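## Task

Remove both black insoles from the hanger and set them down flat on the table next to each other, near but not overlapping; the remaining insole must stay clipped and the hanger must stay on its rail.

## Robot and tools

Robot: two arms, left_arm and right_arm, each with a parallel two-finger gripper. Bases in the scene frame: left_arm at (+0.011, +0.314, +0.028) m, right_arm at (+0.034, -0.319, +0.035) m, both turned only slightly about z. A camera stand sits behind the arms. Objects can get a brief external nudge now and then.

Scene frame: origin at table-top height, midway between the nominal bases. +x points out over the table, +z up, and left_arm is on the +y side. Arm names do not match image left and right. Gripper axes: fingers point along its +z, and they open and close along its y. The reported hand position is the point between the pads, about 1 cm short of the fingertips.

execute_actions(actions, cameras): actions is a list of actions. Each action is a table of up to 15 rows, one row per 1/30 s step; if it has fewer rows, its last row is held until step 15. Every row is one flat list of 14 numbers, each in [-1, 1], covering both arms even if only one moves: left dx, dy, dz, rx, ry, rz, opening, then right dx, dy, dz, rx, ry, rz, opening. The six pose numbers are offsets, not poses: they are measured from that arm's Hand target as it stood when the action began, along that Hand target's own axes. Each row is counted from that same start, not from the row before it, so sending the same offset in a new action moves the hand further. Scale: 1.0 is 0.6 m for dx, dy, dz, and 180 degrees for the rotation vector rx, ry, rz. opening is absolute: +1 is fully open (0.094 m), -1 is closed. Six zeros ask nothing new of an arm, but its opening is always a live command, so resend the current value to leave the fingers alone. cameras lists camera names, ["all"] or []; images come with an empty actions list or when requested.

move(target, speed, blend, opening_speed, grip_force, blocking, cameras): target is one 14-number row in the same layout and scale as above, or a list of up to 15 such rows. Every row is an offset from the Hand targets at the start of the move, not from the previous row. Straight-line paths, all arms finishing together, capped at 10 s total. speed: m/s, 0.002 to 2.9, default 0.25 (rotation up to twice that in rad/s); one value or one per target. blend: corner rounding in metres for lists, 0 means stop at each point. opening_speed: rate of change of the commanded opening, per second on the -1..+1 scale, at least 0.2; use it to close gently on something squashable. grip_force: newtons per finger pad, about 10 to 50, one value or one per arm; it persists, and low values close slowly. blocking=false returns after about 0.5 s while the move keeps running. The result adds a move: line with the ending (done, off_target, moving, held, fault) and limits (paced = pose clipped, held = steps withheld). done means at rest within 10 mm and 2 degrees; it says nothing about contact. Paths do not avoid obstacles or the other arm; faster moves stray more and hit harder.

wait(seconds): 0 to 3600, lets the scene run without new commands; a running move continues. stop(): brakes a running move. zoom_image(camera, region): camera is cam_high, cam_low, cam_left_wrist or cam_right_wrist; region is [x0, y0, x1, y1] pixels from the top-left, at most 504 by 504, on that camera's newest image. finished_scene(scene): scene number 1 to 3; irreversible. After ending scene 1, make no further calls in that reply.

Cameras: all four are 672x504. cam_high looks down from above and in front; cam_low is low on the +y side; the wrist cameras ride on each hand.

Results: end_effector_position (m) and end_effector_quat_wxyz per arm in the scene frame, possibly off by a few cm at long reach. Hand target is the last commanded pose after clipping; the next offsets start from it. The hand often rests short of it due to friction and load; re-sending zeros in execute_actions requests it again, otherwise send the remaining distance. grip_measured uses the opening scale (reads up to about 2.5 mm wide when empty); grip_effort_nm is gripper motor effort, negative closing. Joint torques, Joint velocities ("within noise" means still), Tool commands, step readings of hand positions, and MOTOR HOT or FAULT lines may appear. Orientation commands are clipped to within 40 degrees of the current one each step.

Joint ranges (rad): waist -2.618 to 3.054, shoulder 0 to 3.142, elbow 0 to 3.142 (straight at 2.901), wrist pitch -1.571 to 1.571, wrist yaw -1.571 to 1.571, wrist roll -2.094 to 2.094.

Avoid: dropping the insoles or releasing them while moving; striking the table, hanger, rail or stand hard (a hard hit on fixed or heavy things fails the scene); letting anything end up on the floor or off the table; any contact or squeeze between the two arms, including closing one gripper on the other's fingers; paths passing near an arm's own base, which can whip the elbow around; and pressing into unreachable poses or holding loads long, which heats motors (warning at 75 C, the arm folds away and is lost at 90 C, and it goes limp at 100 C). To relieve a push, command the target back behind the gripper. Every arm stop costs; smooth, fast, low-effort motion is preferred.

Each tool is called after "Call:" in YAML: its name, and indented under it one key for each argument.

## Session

Call:
execute_actions:
  actions: []

Call:
zoom_image:
  camera: "cam_high"
  region: [220, 110, 520, 400]

Call:
zoom_image:
  camera: "cam_low"
  region: [170, 80, 390, 290]

Scene clock: 0.00 s.
left_arm: end_effector_position=(+0.4051, +0.3105, +0.1436) grip_measured=+1.000 grip_effort_nm=n/a end_effector_quat_wxyz=(+0.627, -0.023, +0.779, +0.023) | right_arm: end_effector_position=(+0.4400, -0.2989, +0.1610) grip_measured=+1.000 grip_effort_nm=n/a end_effector_quat_wxyz=(+0.636, -0.006, +0.771, -0.035)
Joint positions: left_arm=[-0.092 1.549 0.306 1.026 -0.137 -0.023 0.094] | right_arm=[0.088 1.574 0.358 1.024 0.16 -0.032 0.094]
Joint velocities: within noise
Joint torques (N m): no reading
Heat: left arm: 26 °C; right arm: 28 °C.
Hand target: left_arm +0.4068, +0.3105, +0.1484; +0.632, -0.024, +0.774, +0.023 | right_arm +0.4403, -0.2990, +0.1610; +0.635, -0.007, +0.772, -0.035
Tool commands: left_gripper/opening=+1.0 right_gripper/opening=+1.0
camera_calibration:
cam_left_wrist: T_world_to_cam=[[0.05829, -0.9981, -0.02002, 0.29124], [-0.60381, -0.01928, -0.79689, 0.40129], [0.79499, 0.05854, -0.60379, -0.16543]] pos_world=[0.35685, 0.30811, 0.22573]
cam_right_wrist: T_world_to_cam=[[-0.04616, -0.9973, 0.05709, -0.28732], [-0.59603, -0.01836, -0.80276, 0.4259], [0.80164, -0.07108, -0.59357, -0.19066]] pos_world=[0.39343, -0.29228, 0.24513]

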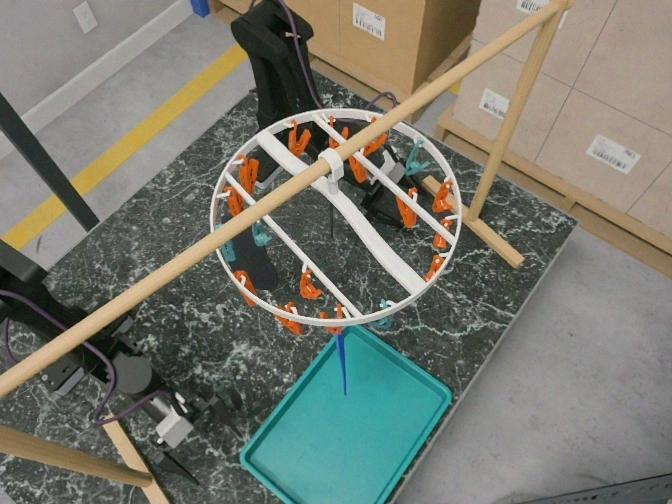

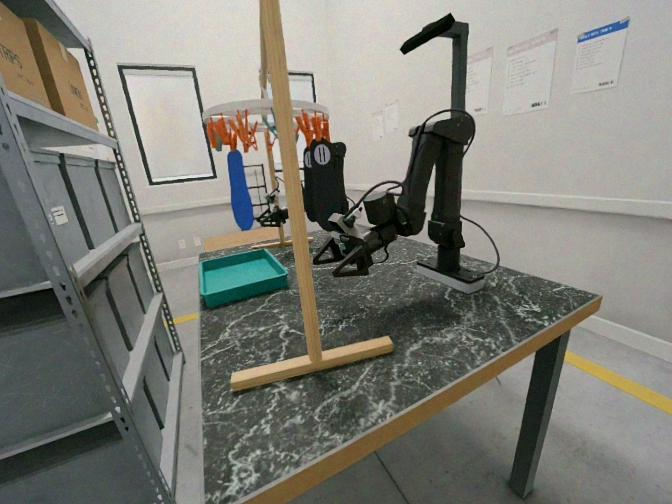

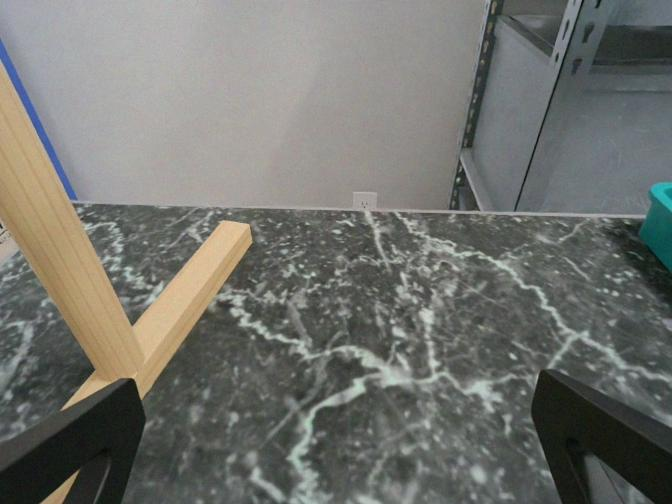

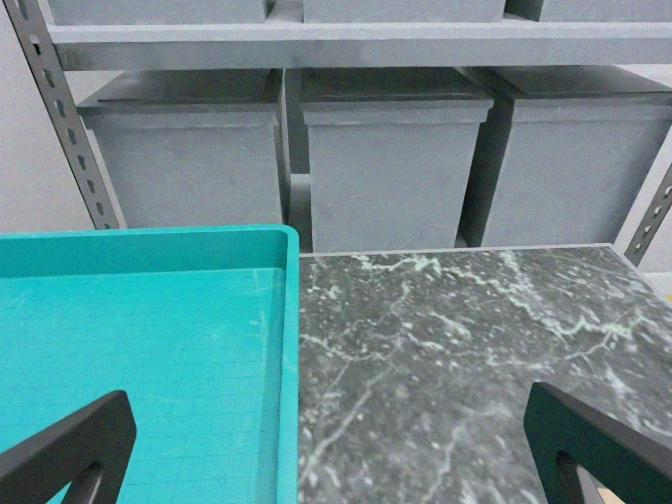

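Scaled by 1.680 from the camera's image (finer frame: 960x720).

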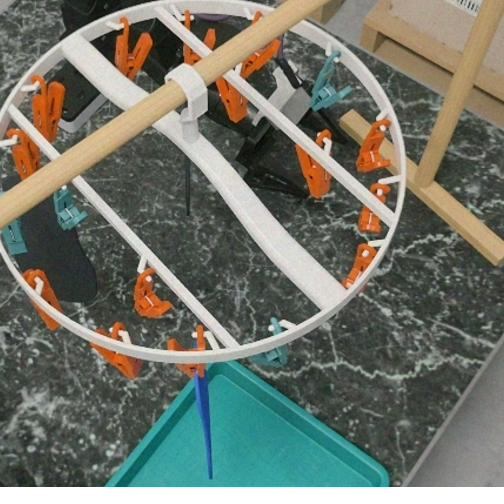

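Scaled by 2.291 from the camera's image (finer frame: 960x720).

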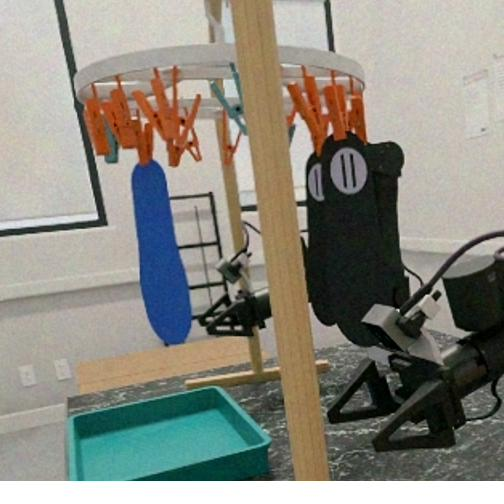

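Call:
move:
  target:
    - [0,0,-0.2,0,0,0,1,0,0,-0.25,0,0,0,1]
    - [-0.11,-0.048,-0.31,0.2978,-0.0602,0.0286,1,-0.09,0.095,-0.345,-0.3339,-0.0662,-0.014,1]
  blend: 0.04
  grip_force: 50
  cameras: ["all"]

Scene clock: 23.87 s.
left_arm: end_effector_position=(+0.2385, +0.2668, +0.2387) grip_measured=+1.000 grip_effort_nm=-0.01 end_effector_quat_wxyz=(+0.634, +0.285, +0.649, -0.310) | right_arm: end_effector_position=(+0.2513, -0.2316, +0.2482) grip_measured=+1.000 grip_effort_nm=0.00 end_effector_quat_wxyz=(+0.619, -0.340, +0.623, +0.336)
Joint positions: left_arm=[0.662 0.798 0.234 0.344 1.549 0.178 0.094] | right_arm=[-0.529 0.742 0.195 0.456 -1.496 -0.092 0.094]
Joint torques (N m): left_arm=[0.79 0.2 9.43 1.38 0.23 -0.02] | right_arm=[0.46 0.49 8.73 1.06 -0.15 0.04]
Heat: left arm: 29 °C; right arm: 29 °C.
Hand target: left_arm +0.2401, +0.2700, +0.2503; +0.641, +0.298, +0.641, -0.299 | right_arm +0.2498, -0.2296, +0.2501; +0.618, -0.343, +0.619, +0.343
Off the commanded pose: left_arm 0.012 m, 2 deg | right_arm 0.003 m, 1 deg.
move: off_target (left_arm)
cam_left_wrist: T_world_to_cam=[[-0.7663, -0.64189, 0.02758, 0.34952], [-0.29123, 0.30877, -0.90546, 0.2394], [0.57268, -0.70189, -0.42355, 0.23985]] pos_world=[0.2002, 0.31878, 0.30871]
cam_right_wrist: T_world_to_cam=[[0.83366, -0.55226, -0.00519, -0.33654], [-0.24602, -0.36293, -0.89875, 0.24076], [0.49446, 0.75053, -0.43843, 0.24615]] pos_world=[0.21808, -0.28321, 0.32255]

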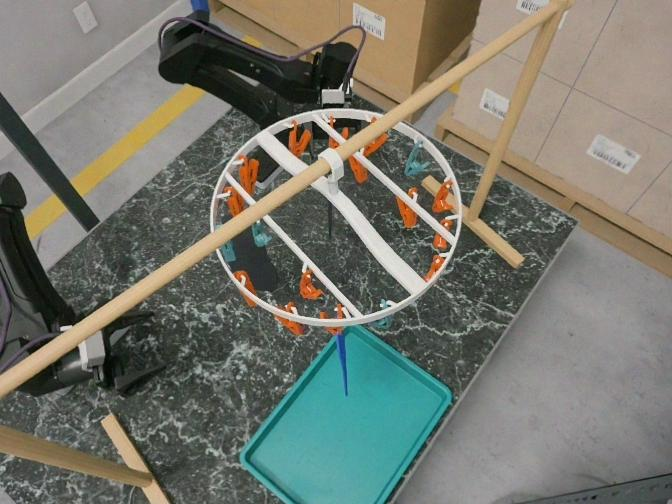

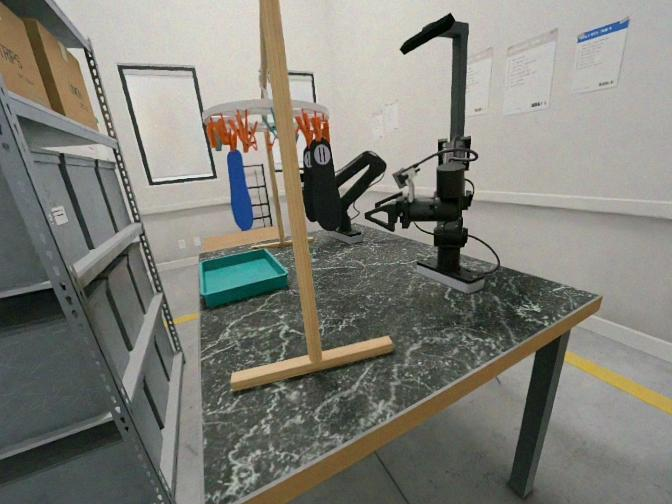

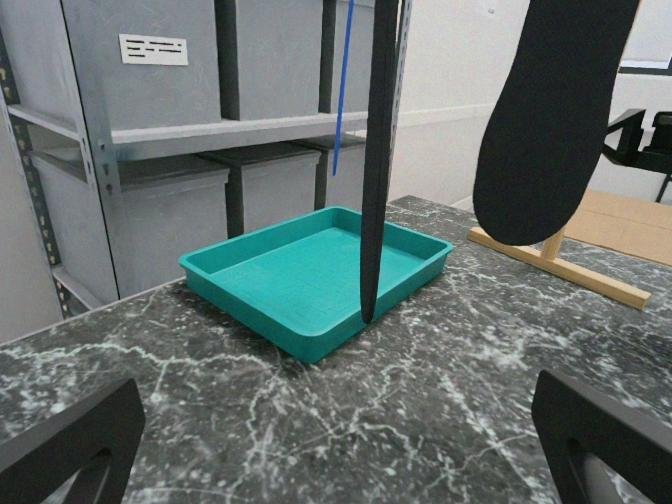

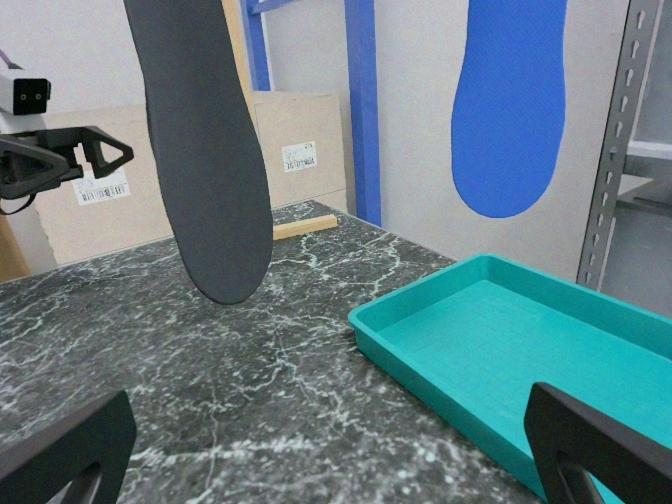

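Call:
zoom_image:
  camera: "cam_right_wrist"
  region: [60, 0, 340, 320]

Call:
zoom_image:
  camera: "cam_left_wrist"
  region: [320, 0, 660, 340]

Call:
zoom_image:
  camera: "cam_high"
  region: [200, 170, 360, 300]

Scaled by 1.575 from the camera's image (finer frame: 960x720).

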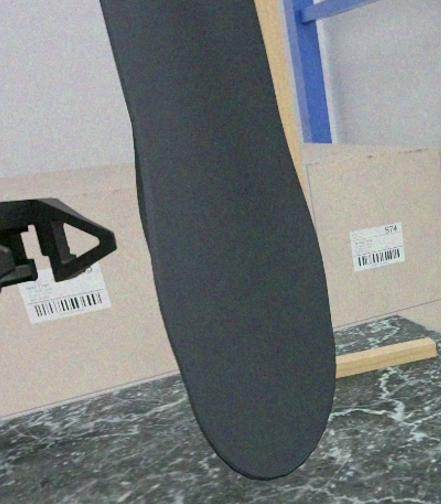

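Scaled by 1.482 from the camera's image (finer frame: 960x720).

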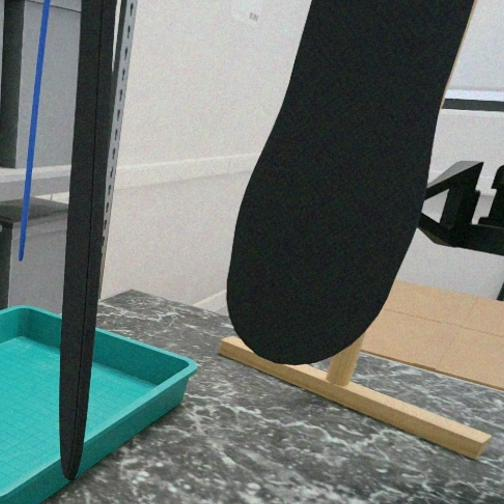

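Scaled by 3.150 from the camera's image (finer frame: 960x720).

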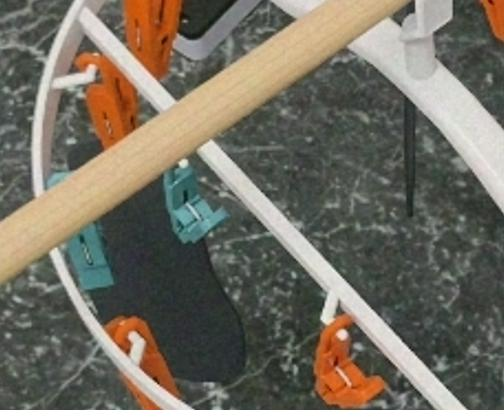

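Call:
move:
  target: [-0.008,-0.0413,0.124,0.0224,-0.0609,-0.0016,1,-0.008,0.202,0.1825,0.2217,-0.059,-0.0214,1]
  cameras: ["all"]

Scene clock: 53.00 s.
left_arm: end_effector_position=(+0.2704, +0.1982, +0.2591) grip_measured=+1.000 grip_effort_nm=-0.01 end_effector_quat_wxyz=(+0.689, +0.296, +0.565, -0.344) | right_arm: end_effector_position=(+0.2048, -0.0754, +0.2533) grip_measured=+1.000 grip_effort_nm=0.00 end_effector_quat_wxyz=(+0.741, -0.113, +0.650, +0.126)
Joint positions: left_arm=[0.155 1.265 0.105 1.57 1.085 -0.347 0.094] | right_arm=[1.521 1.399 0.188 1.564 1.188 -0.333 0.094]
Joint torques (N m): left_arm=[-0.75 -1.03 3.38 1.46 -0.28 -0.1] | right_arm=[-0.17 -2.21 7.23 1.06 -0.16 -0.09]
Heat: left arm: 31 °C; right arm: 29 °C.
Hand target: left_arm +0.2690, +0.1971, +0.2550; +0.687, +0.289, +0.567, -0.350 | right_arm +0.2052, -0.0725, +0.2551; +0.763, -0.099, +0.628, +0.121
Off the commanded pose: left_arm 0.004 m, 1 deg | right_arm 0.003 m, 4 deg.
joint sent to its limit (left arm) — joint 4 (wrist pitch), upper limit. The joint targets still meet the commanded pose.
joint sent to its limit (right arm) — joint 4 (wrist pitch), upper limit. The joint targets are off in orientation, not in position.
move: off_target (right_arm); limits=paced
cam_left_wrist: T_world_to_cam=[[-0.80938, -0.58625, -0.03486, 0.34612], [-0.11515, 0.21662, -0.96944, 0.27563], [0.57589, -0.78063, -0.24284, 0.14999]] pos_world=[0.2255, 0.26029, 0.3157]
cam_right_wrist: T_world_to_cam=[[0.32478, -0.94578, -0.00543, -0.13685], [-0.29675, -0.09644, -0.95007, 0.33394], [0.89803, 0.31017, -0.31198, 0.00627]] pos_world=[0.13791, -0.09917, 0.31848]

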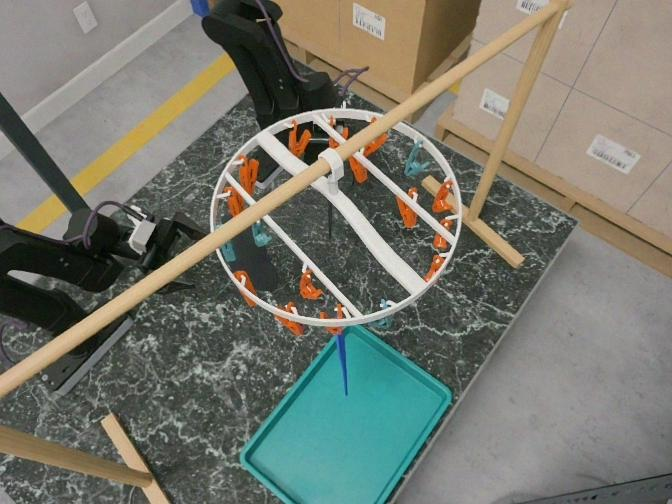

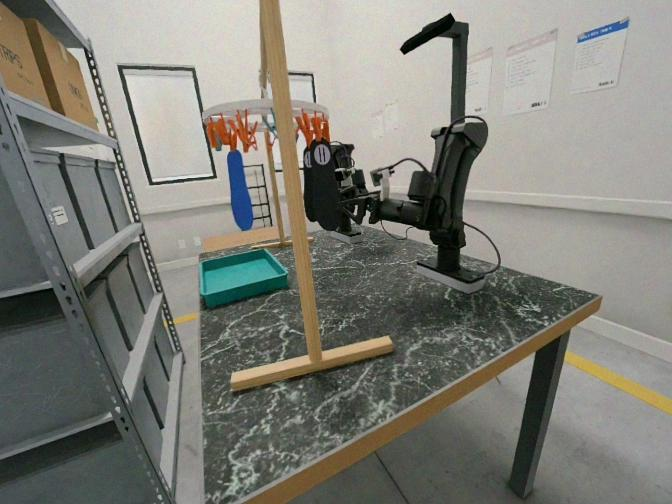

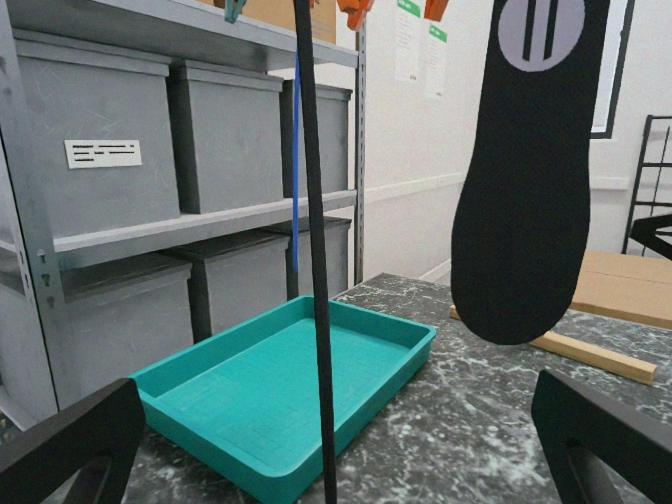

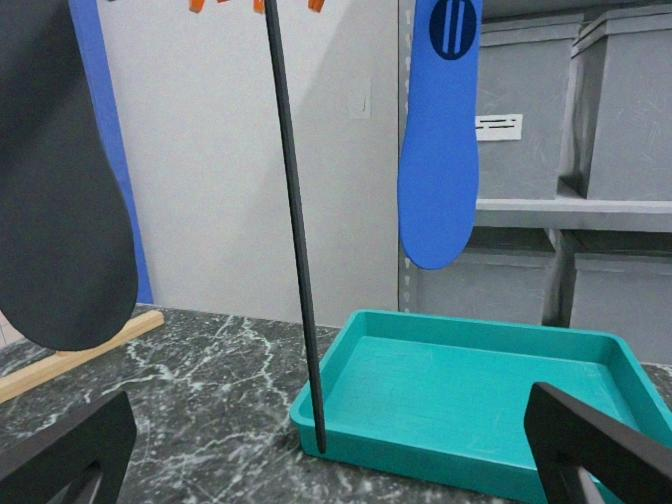

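Call:
move:
  target: [0.021,0.008,0.108,0,0,0,1,0.0264,0.010,0.1358,0,0,0,1]
  speed: 0.15
  cameras: ["cam_left_wrist","cam_right_wrist","cam_high"]

Scene clock: 63.00 s.
left_arm: end_effector_position=(+0.3050, +0.1486, +0.2515) grip_measured=+1.000 grip_effort_nm=-0.01 end_effector_quat_wxyz=(+0.685, +0.289, +0.569, -0.353) | right_arm: end_effector_position=(+0.2803, -0.0464, +0.2538) grip_measured=+1.000 grip_effort_nm=0.00 end_effector_quat_wxyz=(+0.760, -0.100, +0.632, +0.115)
Joint positions: left_arm=[-0.136 1.424 0.211 1.487 0.81 -0.206 0.094] | right_arm=[1.196 1.628 0.357 1.566 0.897 -0.238 0.094]
Joint torques (N m): left_arm=[-0.79 -2.02 7.04 1.41 -0.16 0] | right_arm=[-0.43 -4.05 7.41 1.26 -0.21 0.05]
Heat: left arm: 29 °C; right arm: 30 °C.
Hand target: left_arm +0.3117, +0.1465, +0.2549; +0.687, +0.289, +0.567, -0.350 | right_arm +0.2823, -0.0413, +0.2550; +0.763, -0.099, +0.628, +0.121
Off the commanded pose: left_arm 0.008 m, 0 deg | right_arm 0.006 m, 1 deg.
joint sent to its limit (right arm) — joint 4 (wrist pitch), upper limit. The joint targets still meet the commanded pose.
move: done
cam_left_wrist: T_world_to_cam=[[-0.81241, -0.58301, -0.00949, 0.33881], [-0.13417, 0.20276, -0.96999, 0.29097], [0.56744, -0.78676, -0.24295, 0.09308]] pos_world=[0.26147, 0.21176, 0.30807]
cam_right_wrist: T_world_to_cam=[[0.29223, -0.95634, -0.0031, -0.1258], [-0.25139, -0.07369, -0.96508, 0.35182], [0.92272, 0.2828, -0.26195, -0.09129]] pos_world=[0.20944, -0.06857, 0.31523]
Images, in order (width x height): cam_high 672x504, cam_left_wrist 672x504, cam_right_wrist 672x504.

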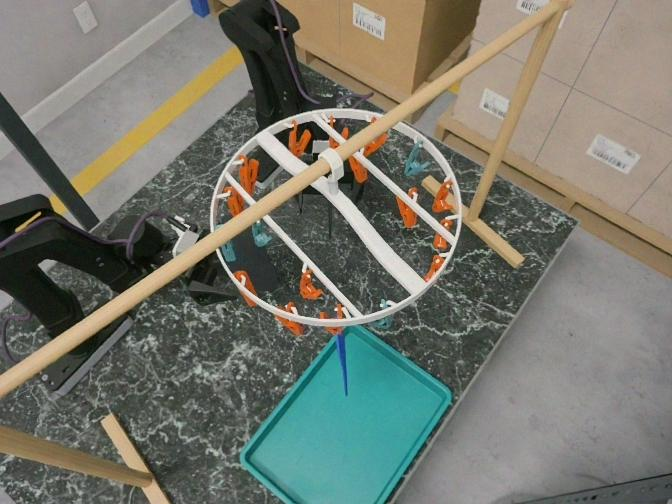

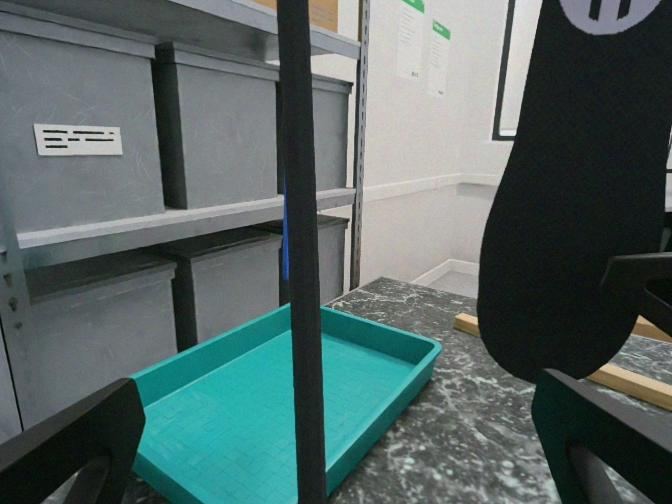

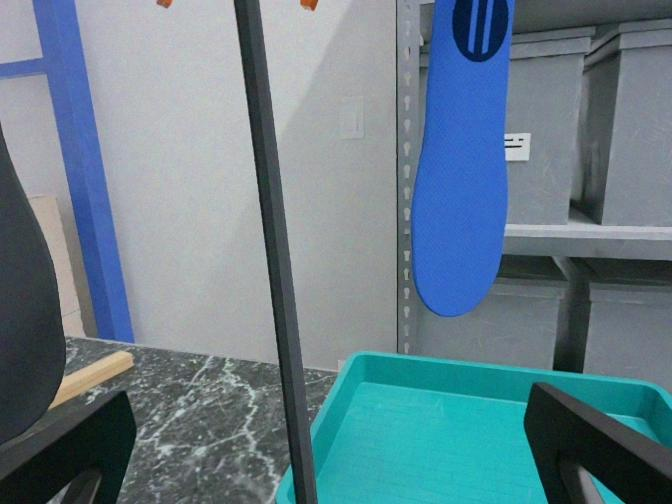

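Call:
zoom_image:
  camera: "cam_left_wrist"
  region: [250, 300, 370, 420]

Call:
zoom_image:
  camera: "cam_right_wrist"
  region: [250, 300, 370, 420]

Scaled by 4.200 from the camera's image (finer frame: 960x720).

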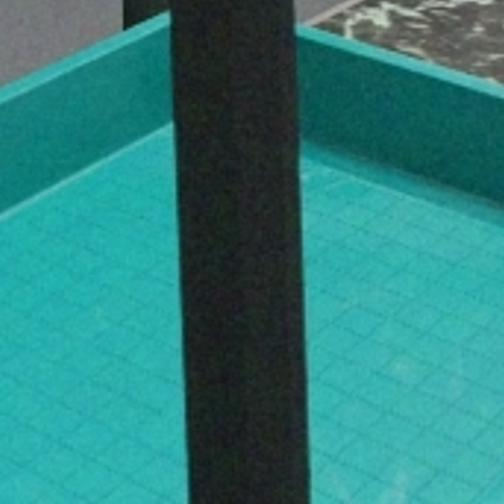

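Scaled by 4.200 from the camera's image (finer frame: 960x720).

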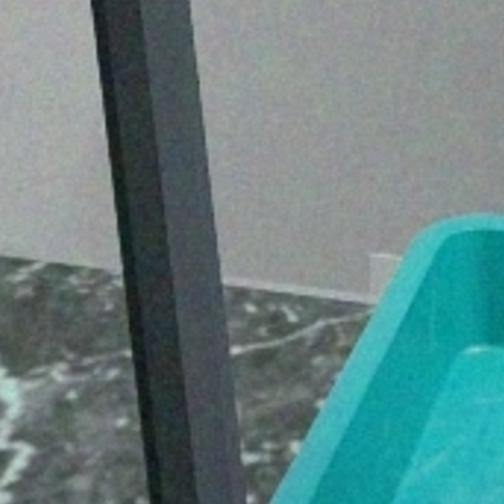

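Call:
move:
  target: [0,0.0167,0,0,0,0,1,0,0.02,0,0,0,0,1]
  speed: 0.12
  cameras: ["cam_left_wrist","cam_right_wrist"]

Call:
zoom_image:
  camera: "cam_right_wrist"
  region: [250, 300, 370, 420]

Call:
zoom_image:
  camera: "cam_left_wrist"
  region: [250, 300, 370, 420]

Scene clock: 71.73 s.
left_arm: end_effector_position=(+0.3139, +0.1512, +0.2489) grip_measured=+1.000 grip_effort_nm=-0.01 end_effector_quat_wxyz=(+0.682, +0.288, +0.573, -0.351) | right_arm: end_effector_position=(+0.2781, -0.0341, +0.2552) grip_measured=+1.000 grip_effort_nm=0.00 end_effector_quat_wxyz=(+0.760, -0.100, +0.631, +0.123)
Joint positions: left_arm=[-0.119 1.461 0.238 1.486 0.824 -0.206 0.094] | right_arm=[1.217 1.658 0.394 1.567 0.906 -0.238 0.094]
Joint torques (N m): left_arm=[0.68 -2.19 6.94 1.63 -0.03 -0.08] | right_arm=[0.39 -4.33 7.41 1.22 -0.05 -0.06]
Heat: left arm: 30 °C; right arm: 30 °C.
Hand target: left_arm +0.3198, +0.1524, +0.2550; +0.687, +0.289, +0.567, -0.350 | right_arm +0.2786, -0.0299, +0.2551; +0.763, -0.099, +0.628, +0.121
Off the commanded pose: left_arm 0.009 m, 1 deg | right_arm 0.004 m, 1 deg.
joint read past its limit (right arm) — joint 4 (wrist pitch), upper limit.
joint sent to its limit (right arm) — joint 4 (wrist pitch), upper limit. The joint targets still meet the commanded pose.
move: done
cam_left_wrist: T_world_to_cam=[[-0.8106, -0.58558, -0.00441, 0.34613], [-0.14439, 0.20718, -0.96759, 0.29099], [0.56751, -0.78369, -0.25249, 0.09134]] pos_world=[0.27075, 0.21398, 0.30615]
cam_right_wrist: T_world_to_cam=[[0.30393, -0.95262, -0.0115, -0.11441], [-0.25028, -0.0682, -0.96577, 0.35359], [0.91923, 0.29641, -0.25915, -0.09154]] pos_world=[0.20742, -0.05774, 0.31645]

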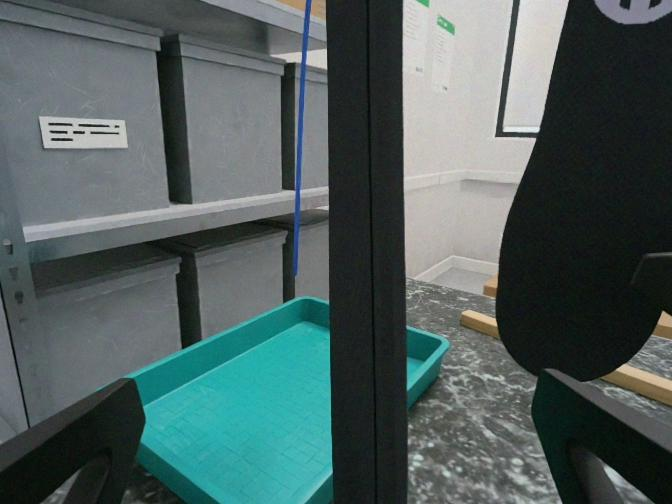

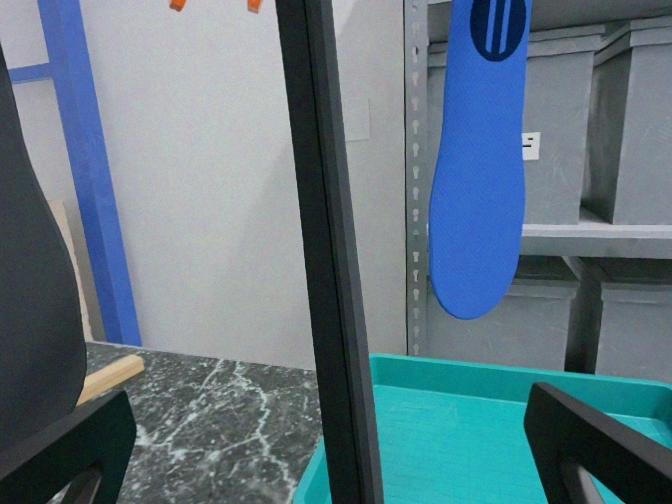

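Scaled by 4.200 from the camera's image (finer frame: 960x720).

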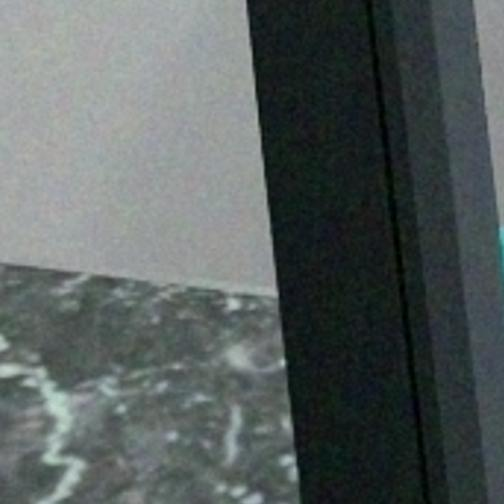

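Scaled by 4.200 from the camera's image (finer frame: 960x720).

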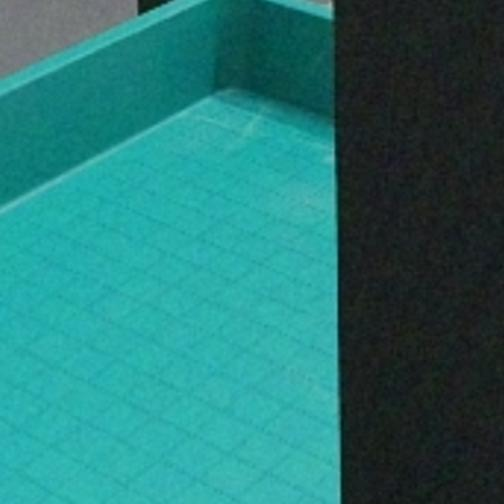

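Call:
move:
  target: [-0.003,-0.005,-0.016,0,0,0,1,0.006,-0.003,0.035,0,0,0,1]
  speed: 0.12

Call:
move:
  target: [0,0,0,0,0,0,-1,0,0,0,0,0,0,-1]
  grip_force: 38
  cameras: ["cam_left_wrist","cam_right_wrist"]

Scene clock: 94.13 s.
left_arm: end_effector_position=(+0.3144, +0.1563, +0.2482) grip_measured=+1.000 grip_effort_nm=-0.01 end_effector_quat_wxyz=(+0.680, +0.287, +0.575, -0.352) | right_arm: end_effector_position=(+0.2967, -0.0310, +0.2581) grip_measured=+1.000 grip_effort_nm=0.00 end_effector_quat_wxyz=(+0.765, -0.092, +0.626, +0.120)
Joint positions: left_arm=[-0.093 1.461 0.238 1.488 0.85 -0.216 0.094] | right_arm=[1.155 1.698 0.441 1.566 0.858 -0.227 0.094]
Joint torques (N m): left_arm=[0.65 -4.57 4.31 1.68 -0.05 -0.09] | right_arm=[-0.44 -4.71 7.5 1.1 -0.23 0.02]
Heat: left arm: 29 °C; right arm: 30 °C.
Hand target: left_arm +0.3116, +0.1585, +0.2550; +0.687, +0.289, +0.567, -0.350 | right_arm +0.2994, -0.0250, +0.2555; +0.762, -0.099, +0.628, +0.121
Off the commanded pose: left_arm 0.008 m, 1 deg | right_arm 0.007 m, 1 deg.
joint read past its limit (right arm) — joint 4 (wrist pitch), upper limit.
move: done

Scene clock: 98.40 s.
left_arm: end_effector_position=(+0.3143, +0.1563, +0.2483) grip_measured=-0.946 grip_effort_nm=-0.80 end_effector_quat_wxyz=(+0.680, +0.287, +0.575, -0.353) | right_arm: end_effector_position=(+0.2967, -0.0309, +0.2581) grip_measured=-0.963 grip_effort_nm=-0.77 end_effector_quat_wxyz=(+0.765, -0.093, +0.626, +0.121)
Joint positions: left_arm=[-0.093 1.461 0.238 1.488 0.851 -0.217 0.003] | right_arm=[1.155 1.698 0.441 1.566 0.857 -0.227 0.002]
Joint torques (N m): left_arm=[0.68 -4.56 4.3 1.69 -0.04 -0.1] | right_arm=[-0.42 -4.72 7.47 1.09 -0.22 0.04]
Heat: left arm: 29 °C; right arm: 30 °C.
Hand target: left_arm +0.3116, +0.1585, +0.2550; +0.687, +0.289, +0.567, -0.350 | right_arm +0.2994, -0.0250, +0.2556; +0.763, -0.099, +0.628, +0.121
Off the commanded pose: left_arm 0.008 m, 1 deg | right_arm 0.007 m, 1 deg.
joint read past its limit (right arm) — joint 4 (wrist pitch), upper limit.
grip_force (N): 38, 38
move: done
cam_left_wrist: T_world_to_cam=[[-0.81116, -0.58482, 0.00018, 0.34841], [-0.15004, 0.20781, -0.96659, 0.29095], [0.56525, -0.78409, -0.25632, 0.09665]] pos_world=[0.27164, 0.21908, 0.30594]
cam_right_wrist: T_world_to_cam=[[0.29203, -0.95623, -0.01847, -0.11174], [-0.239, -0.05426, -0.9695, 0.35933], [0.92606, 0.28754, -0.24439, -0.11502]] pos_world=[0.22503, -0.05428, 0.3182]

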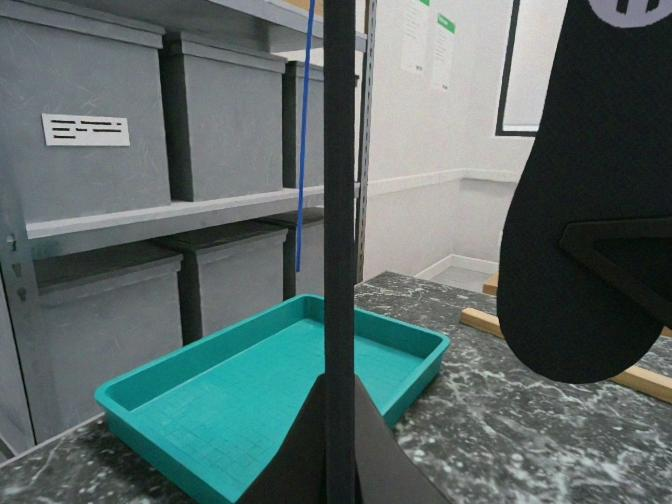

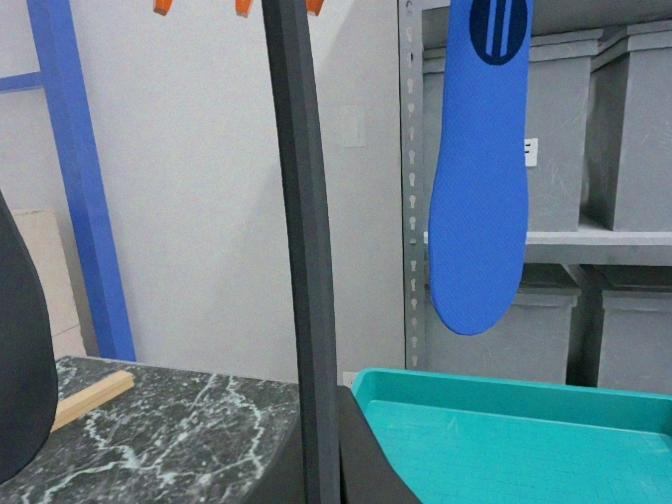

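Call:
move:
  target:
    - [0.163,0,-0.032,0,0,0,-1,0,0,0,0,0,0,-1]
    - [0.163,0,-0.032,0,0,0,-1,0.163,0,-0.032,0,0,0,-1]
  speed: 0.1
  cameras: ["all"]

Scene clock: 103.63 s.
left_arm: end_effector_position=(+0.3104, +0.1573, +0.1605) grip_measured=-0.947 grip_effort_nm=-0.82 end_effector_quat_wxyz=(+0.630, +0.326, +0.627, -0.322) | right_arm: end_effector_position=(+0.3000, -0.0260, +0.1629) grip_measured=-0.964 grip_effort_nm=-0.81 end_effector_quat_wxyz=(+0.706, -0.102, +0.691, +0.112)
Joint positions: left_arm=[-0.072 1.753 0.168 1.587 0.899 0.006 0.003] | right_arm=[1.161 1.95 0.414 1.572 0.885 -0.018 0.002]
Joint torques (N m): left_arm=[0.7 -2.73 3.15 1.61 0.09 0.03] | right_arm=[0.49 -5.55 4.72 1.32 0.05 0.07]
Heat: left arm: 30 °C; right arm: 30 °C.
Hand target: left_arm +0.3116, +0.1589, +0.1553; +0.687, +0.289, +0.567, -0.350 | right_arm +0.2994, -0.0250, +0.1559; +0.763, -0.099, +0.628, +0.121
Off the commanded pose: left_arm 0.006 m, 11 deg | right_arm 0.007 m, 10 deg.
joint read past its limit (left arm) — joint 4 (wrist pitch), upper limit.
joint read past its limit (right arm) — joint 4 (wrist pitch), upper limit.
joint sent to its limit (left arm) — joint 4 (wrist pitch), upper limit. The joint targets are off in orientation, not in position.
joint sent to its limit (right arm) — joint 4 (wrist pitch), upper limit. The joint targets are off in orientation, not in position.
grip_force (N): 38, 38
move: off_target (left_arm, right_arm)
cam_left_wrist: T_world_to_cam=[[-0.81707, -0.5761, -0.02252, 0.34992], [-0.22422, 0.3535, -0.90817, 0.19598], [0.53115, -0.73699, -0.41801, 0.10626]] pos_world=[0.27341, 0.21062, 0.23028]
cam_right_wrist: T_world_to_cam=[[0.28961, -0.95698, -0.01786, -0.10927], [-0.39841, -0.10357, -0.91134, 0.3051], [0.87028, 0.27105, -0.41126, -0.0993]] pos_world=[0.23962, -0.04605, 0.23526]

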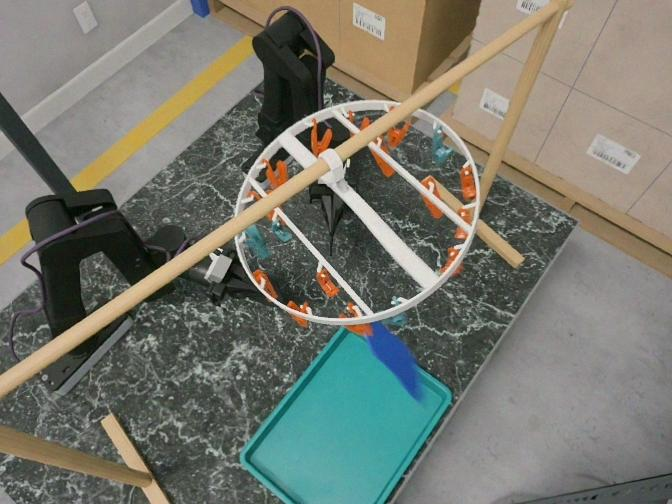

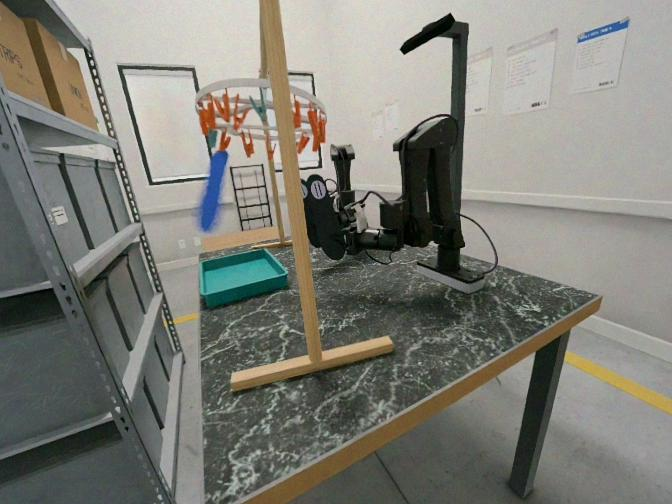

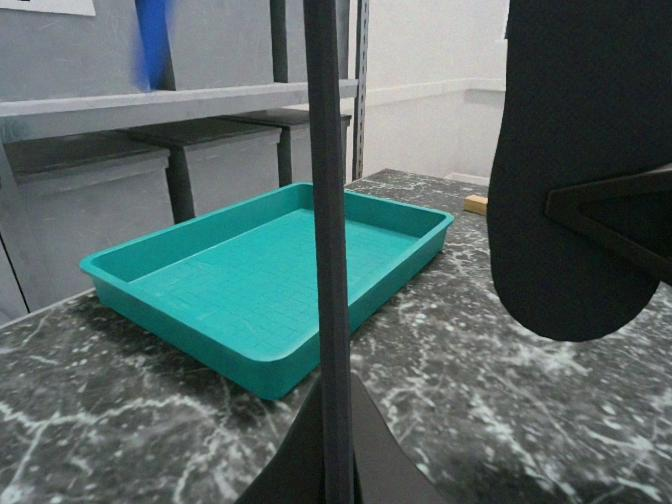

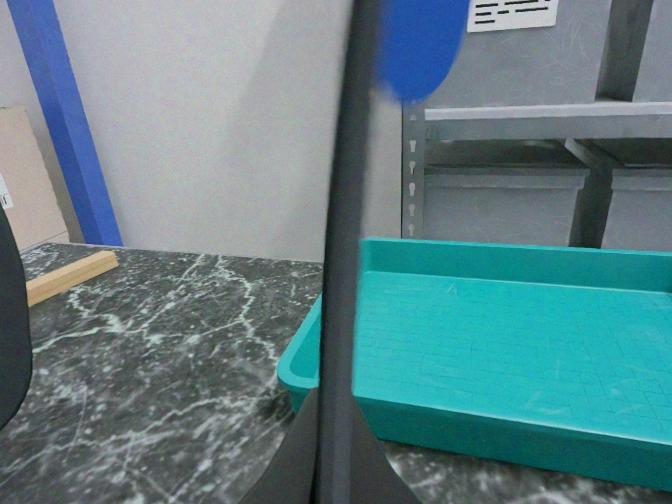

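Call:
move:
  target:
    - [-0.025,-0.009,-0.088,0,0,0,-1,-0.026,-0.046,-0.098,0,0,0,-1]
    - [0.043,-0.1125,0.0005,-0.0565,0.2743,-0.4148,-1,0.022,-0.1143,-0.1127,-0.1156,0.3978,0.3464,-1]
  speed: 0.25
  blend: 0.02
  cameras: ["all"]

Scene clock: 125.87 s.
left_arm: end_effector_position=(+0.2560, +0.1203, +0.1212) grip_measured=-0.947 grip_effort_nm=-0.82 end_effector_quat_wxyz=(+0.084, -0.060, +0.868, -0.485) | right_arm: end_effector_position=(+0.2561, -0.1109, +0.1243) grip_measured=-0.964 grip_effort_nm=-0.81 end_effector_quat_wxyz=(+0.083, +0.053, +0.867, +0.488)
Joint positions: left_arm=[-0.228 1.325 0.538 -0.158 0.882 -0.65 0.003] | right_arm=[0.259 1.25 0.45 -0.073 -0.844 0.735 0.002]
Joint torques (N m): left_arm=[-0.73 -2.33 8.85 1.13 0.48 0.03] | right_arm=[-0.64 -2.56 9.77 0.91 -0.45 -0.07]
Heat: left arm: 31 °C; right arm: 31 °C.
Hand target: left_arm +0.2600, +0.1150, +0.1300; +0.084, -0.047, +0.865, -0.493 | right_arm +0.2597, -0.1098, +0.1299; +0.083, +0.048, +0.865, +0.493
Off the commanded pose: left_arm 0.011 m, 2 deg | right_arm 0.007 m, 1 deg.
grip_force (N): 38, 38
move: off_target (left_arm)
cam_left_wrist: T_world_to_cam=[[0.00819, -0.52058, 0.85378, -0.04093], [-0.97426, 0.18821, 0.1241, 0.24789], [-0.22529, -0.83281, -0.50563, 0.30724]] pos_world=[0.31106, 0.18791, 0.15953]
cam_right_wrist: T_world_to_cam=[[-0.02008, -0.52512, -0.85079, 0.05227], [-0.96881, -0.20001, 0.14632, 0.2476], [-0.247, 0.82719, -0.50472, 0.30554]] pos_world=[0.31639, -0.17577, 0.16246]

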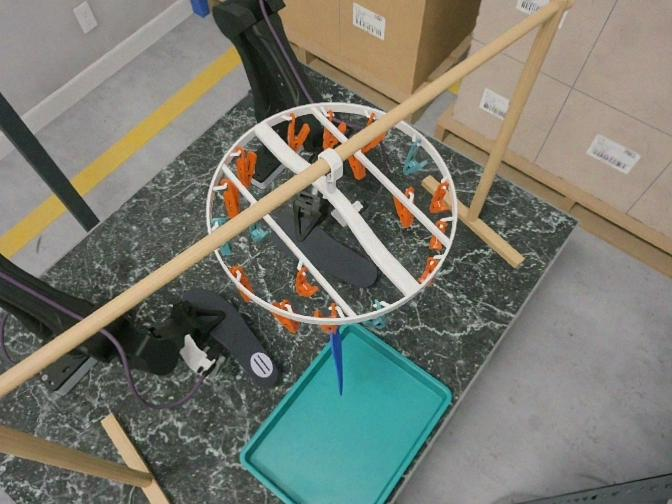

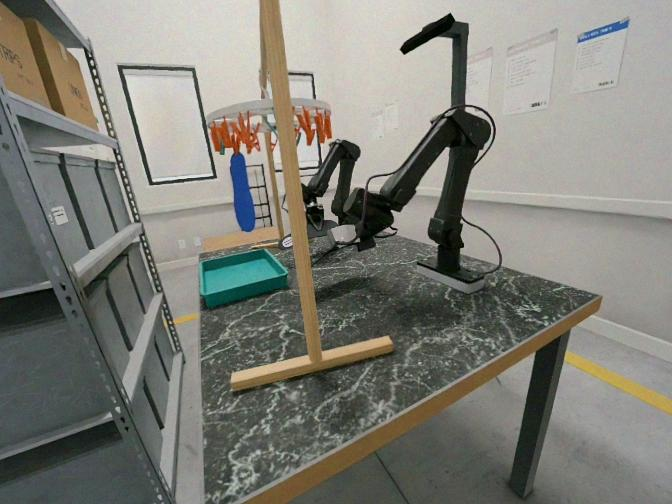

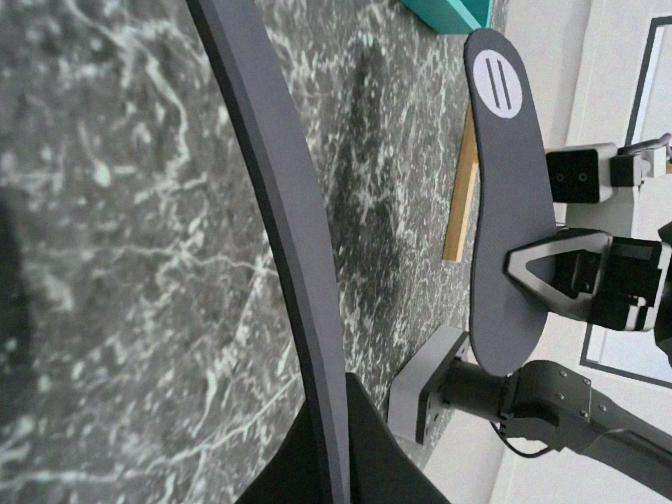

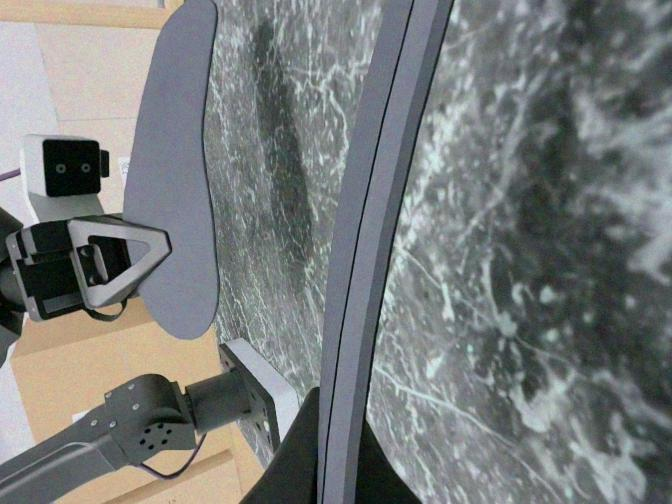

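Call:
move:
  target:
    - [0.0338,0.041,0.1563,0,0,0.055,-1,0.033,-0.042,0.1547,0,0,-0.042,-1]
    - [0.040,0.0968,0.1888,0,0,0.055,-1,0.0393,-0.0978,0.1872,0,0,-0.042,-1]
  speed: [0.15,0.08]
  blend: 0.01
  cameras: ["all"]

Scene clock: 138.70 s.
left_arm: end_effector_position=(+0.2634, +0.0440, +0.0286) grip_measured=-0.947 grip_effort_nm=-0.82 end_effector_quat_wxyz=(+0.132, +0.030, +0.862, -0.488) | right_arm: end_effector_position=(+0.2635, -0.0389, +0.0289) grip_measured=-0.964 grip_effort_nm=-0.81 end_effector_quat_wxyz=(+0.124, -0.013, +0.861, +0.493)
Joint positions: left_arm=[-0.516 1.883 0.44 0.743 0.71 -0.77 0.003] | right_arm=[0.544 1.914 0.37 0.89 -0.652 0.874 0.002]
Joint torques (N m): left_arm=[-0.7 -4.11 2.41 1.71 0.15 -0.06] | right_arm=[0.5 -5.18 3.15 1.37 -0.16 0.01]
Heat: left arm: 30 °C; right arm: 30 °C.
Hand target: left_arm +0.2581, +0.0450, +0.0209; +0.126, +0.027, +0.866, -0.484 | right_arm +0.2582, -0.0411, +0.0210; +0.116, -0.009, +0.866, +0.486
Off the commanded pose: left_arm 0.009 m, 1 deg | right_arm 0.010 m, 1 deg.
grip_force (N): 38, 38
move: done
cam_left_wrist: T_world_to_cam=[[-0.19428, -0.5189, 0.83247, 0.05232], [-0.95512, 0.29353, -0.03994, 0.27606], [-0.22363, -0.80286, -0.55263, 0.19814]] pos_world=[0.31814, 0.10519, 0.07697]
cam_right_wrist: T_world_to_cam=[[0.13531, -0.52232, -0.84194, -0.03204], [-0.96212, -0.27226, 0.01427, 0.28236], [-0.23668, 0.80812, -0.53938, 0.19719]] pos_world=[0.32267, -0.09922, 0.07535]

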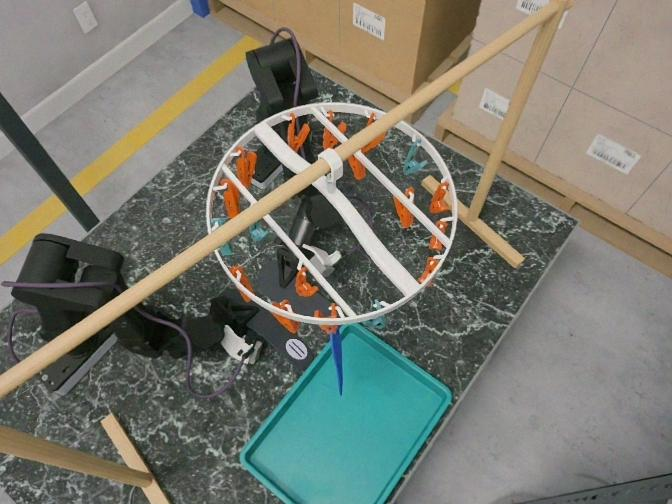

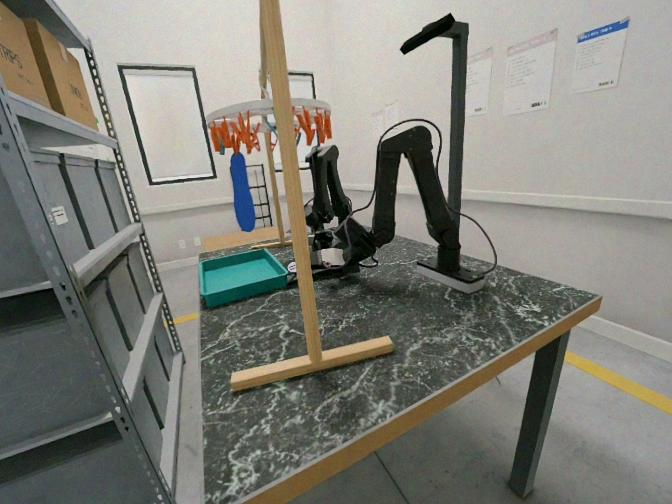

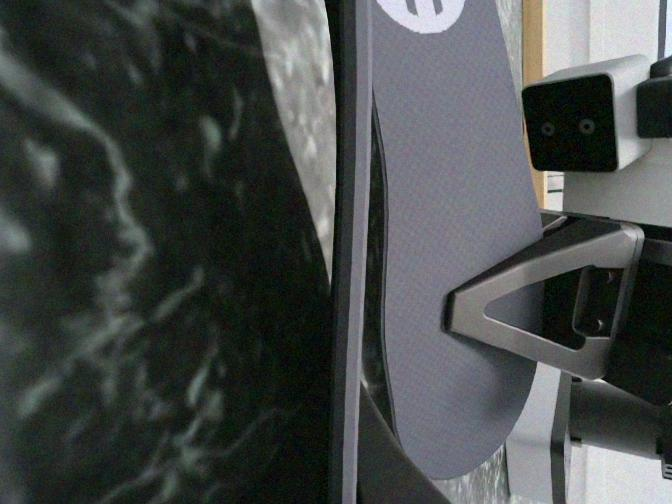

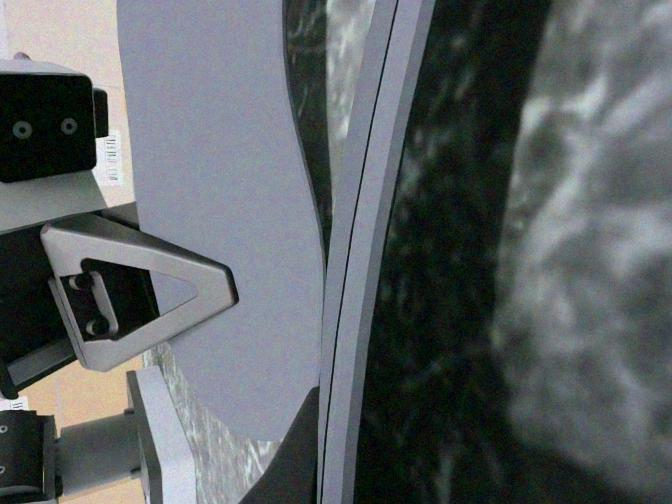

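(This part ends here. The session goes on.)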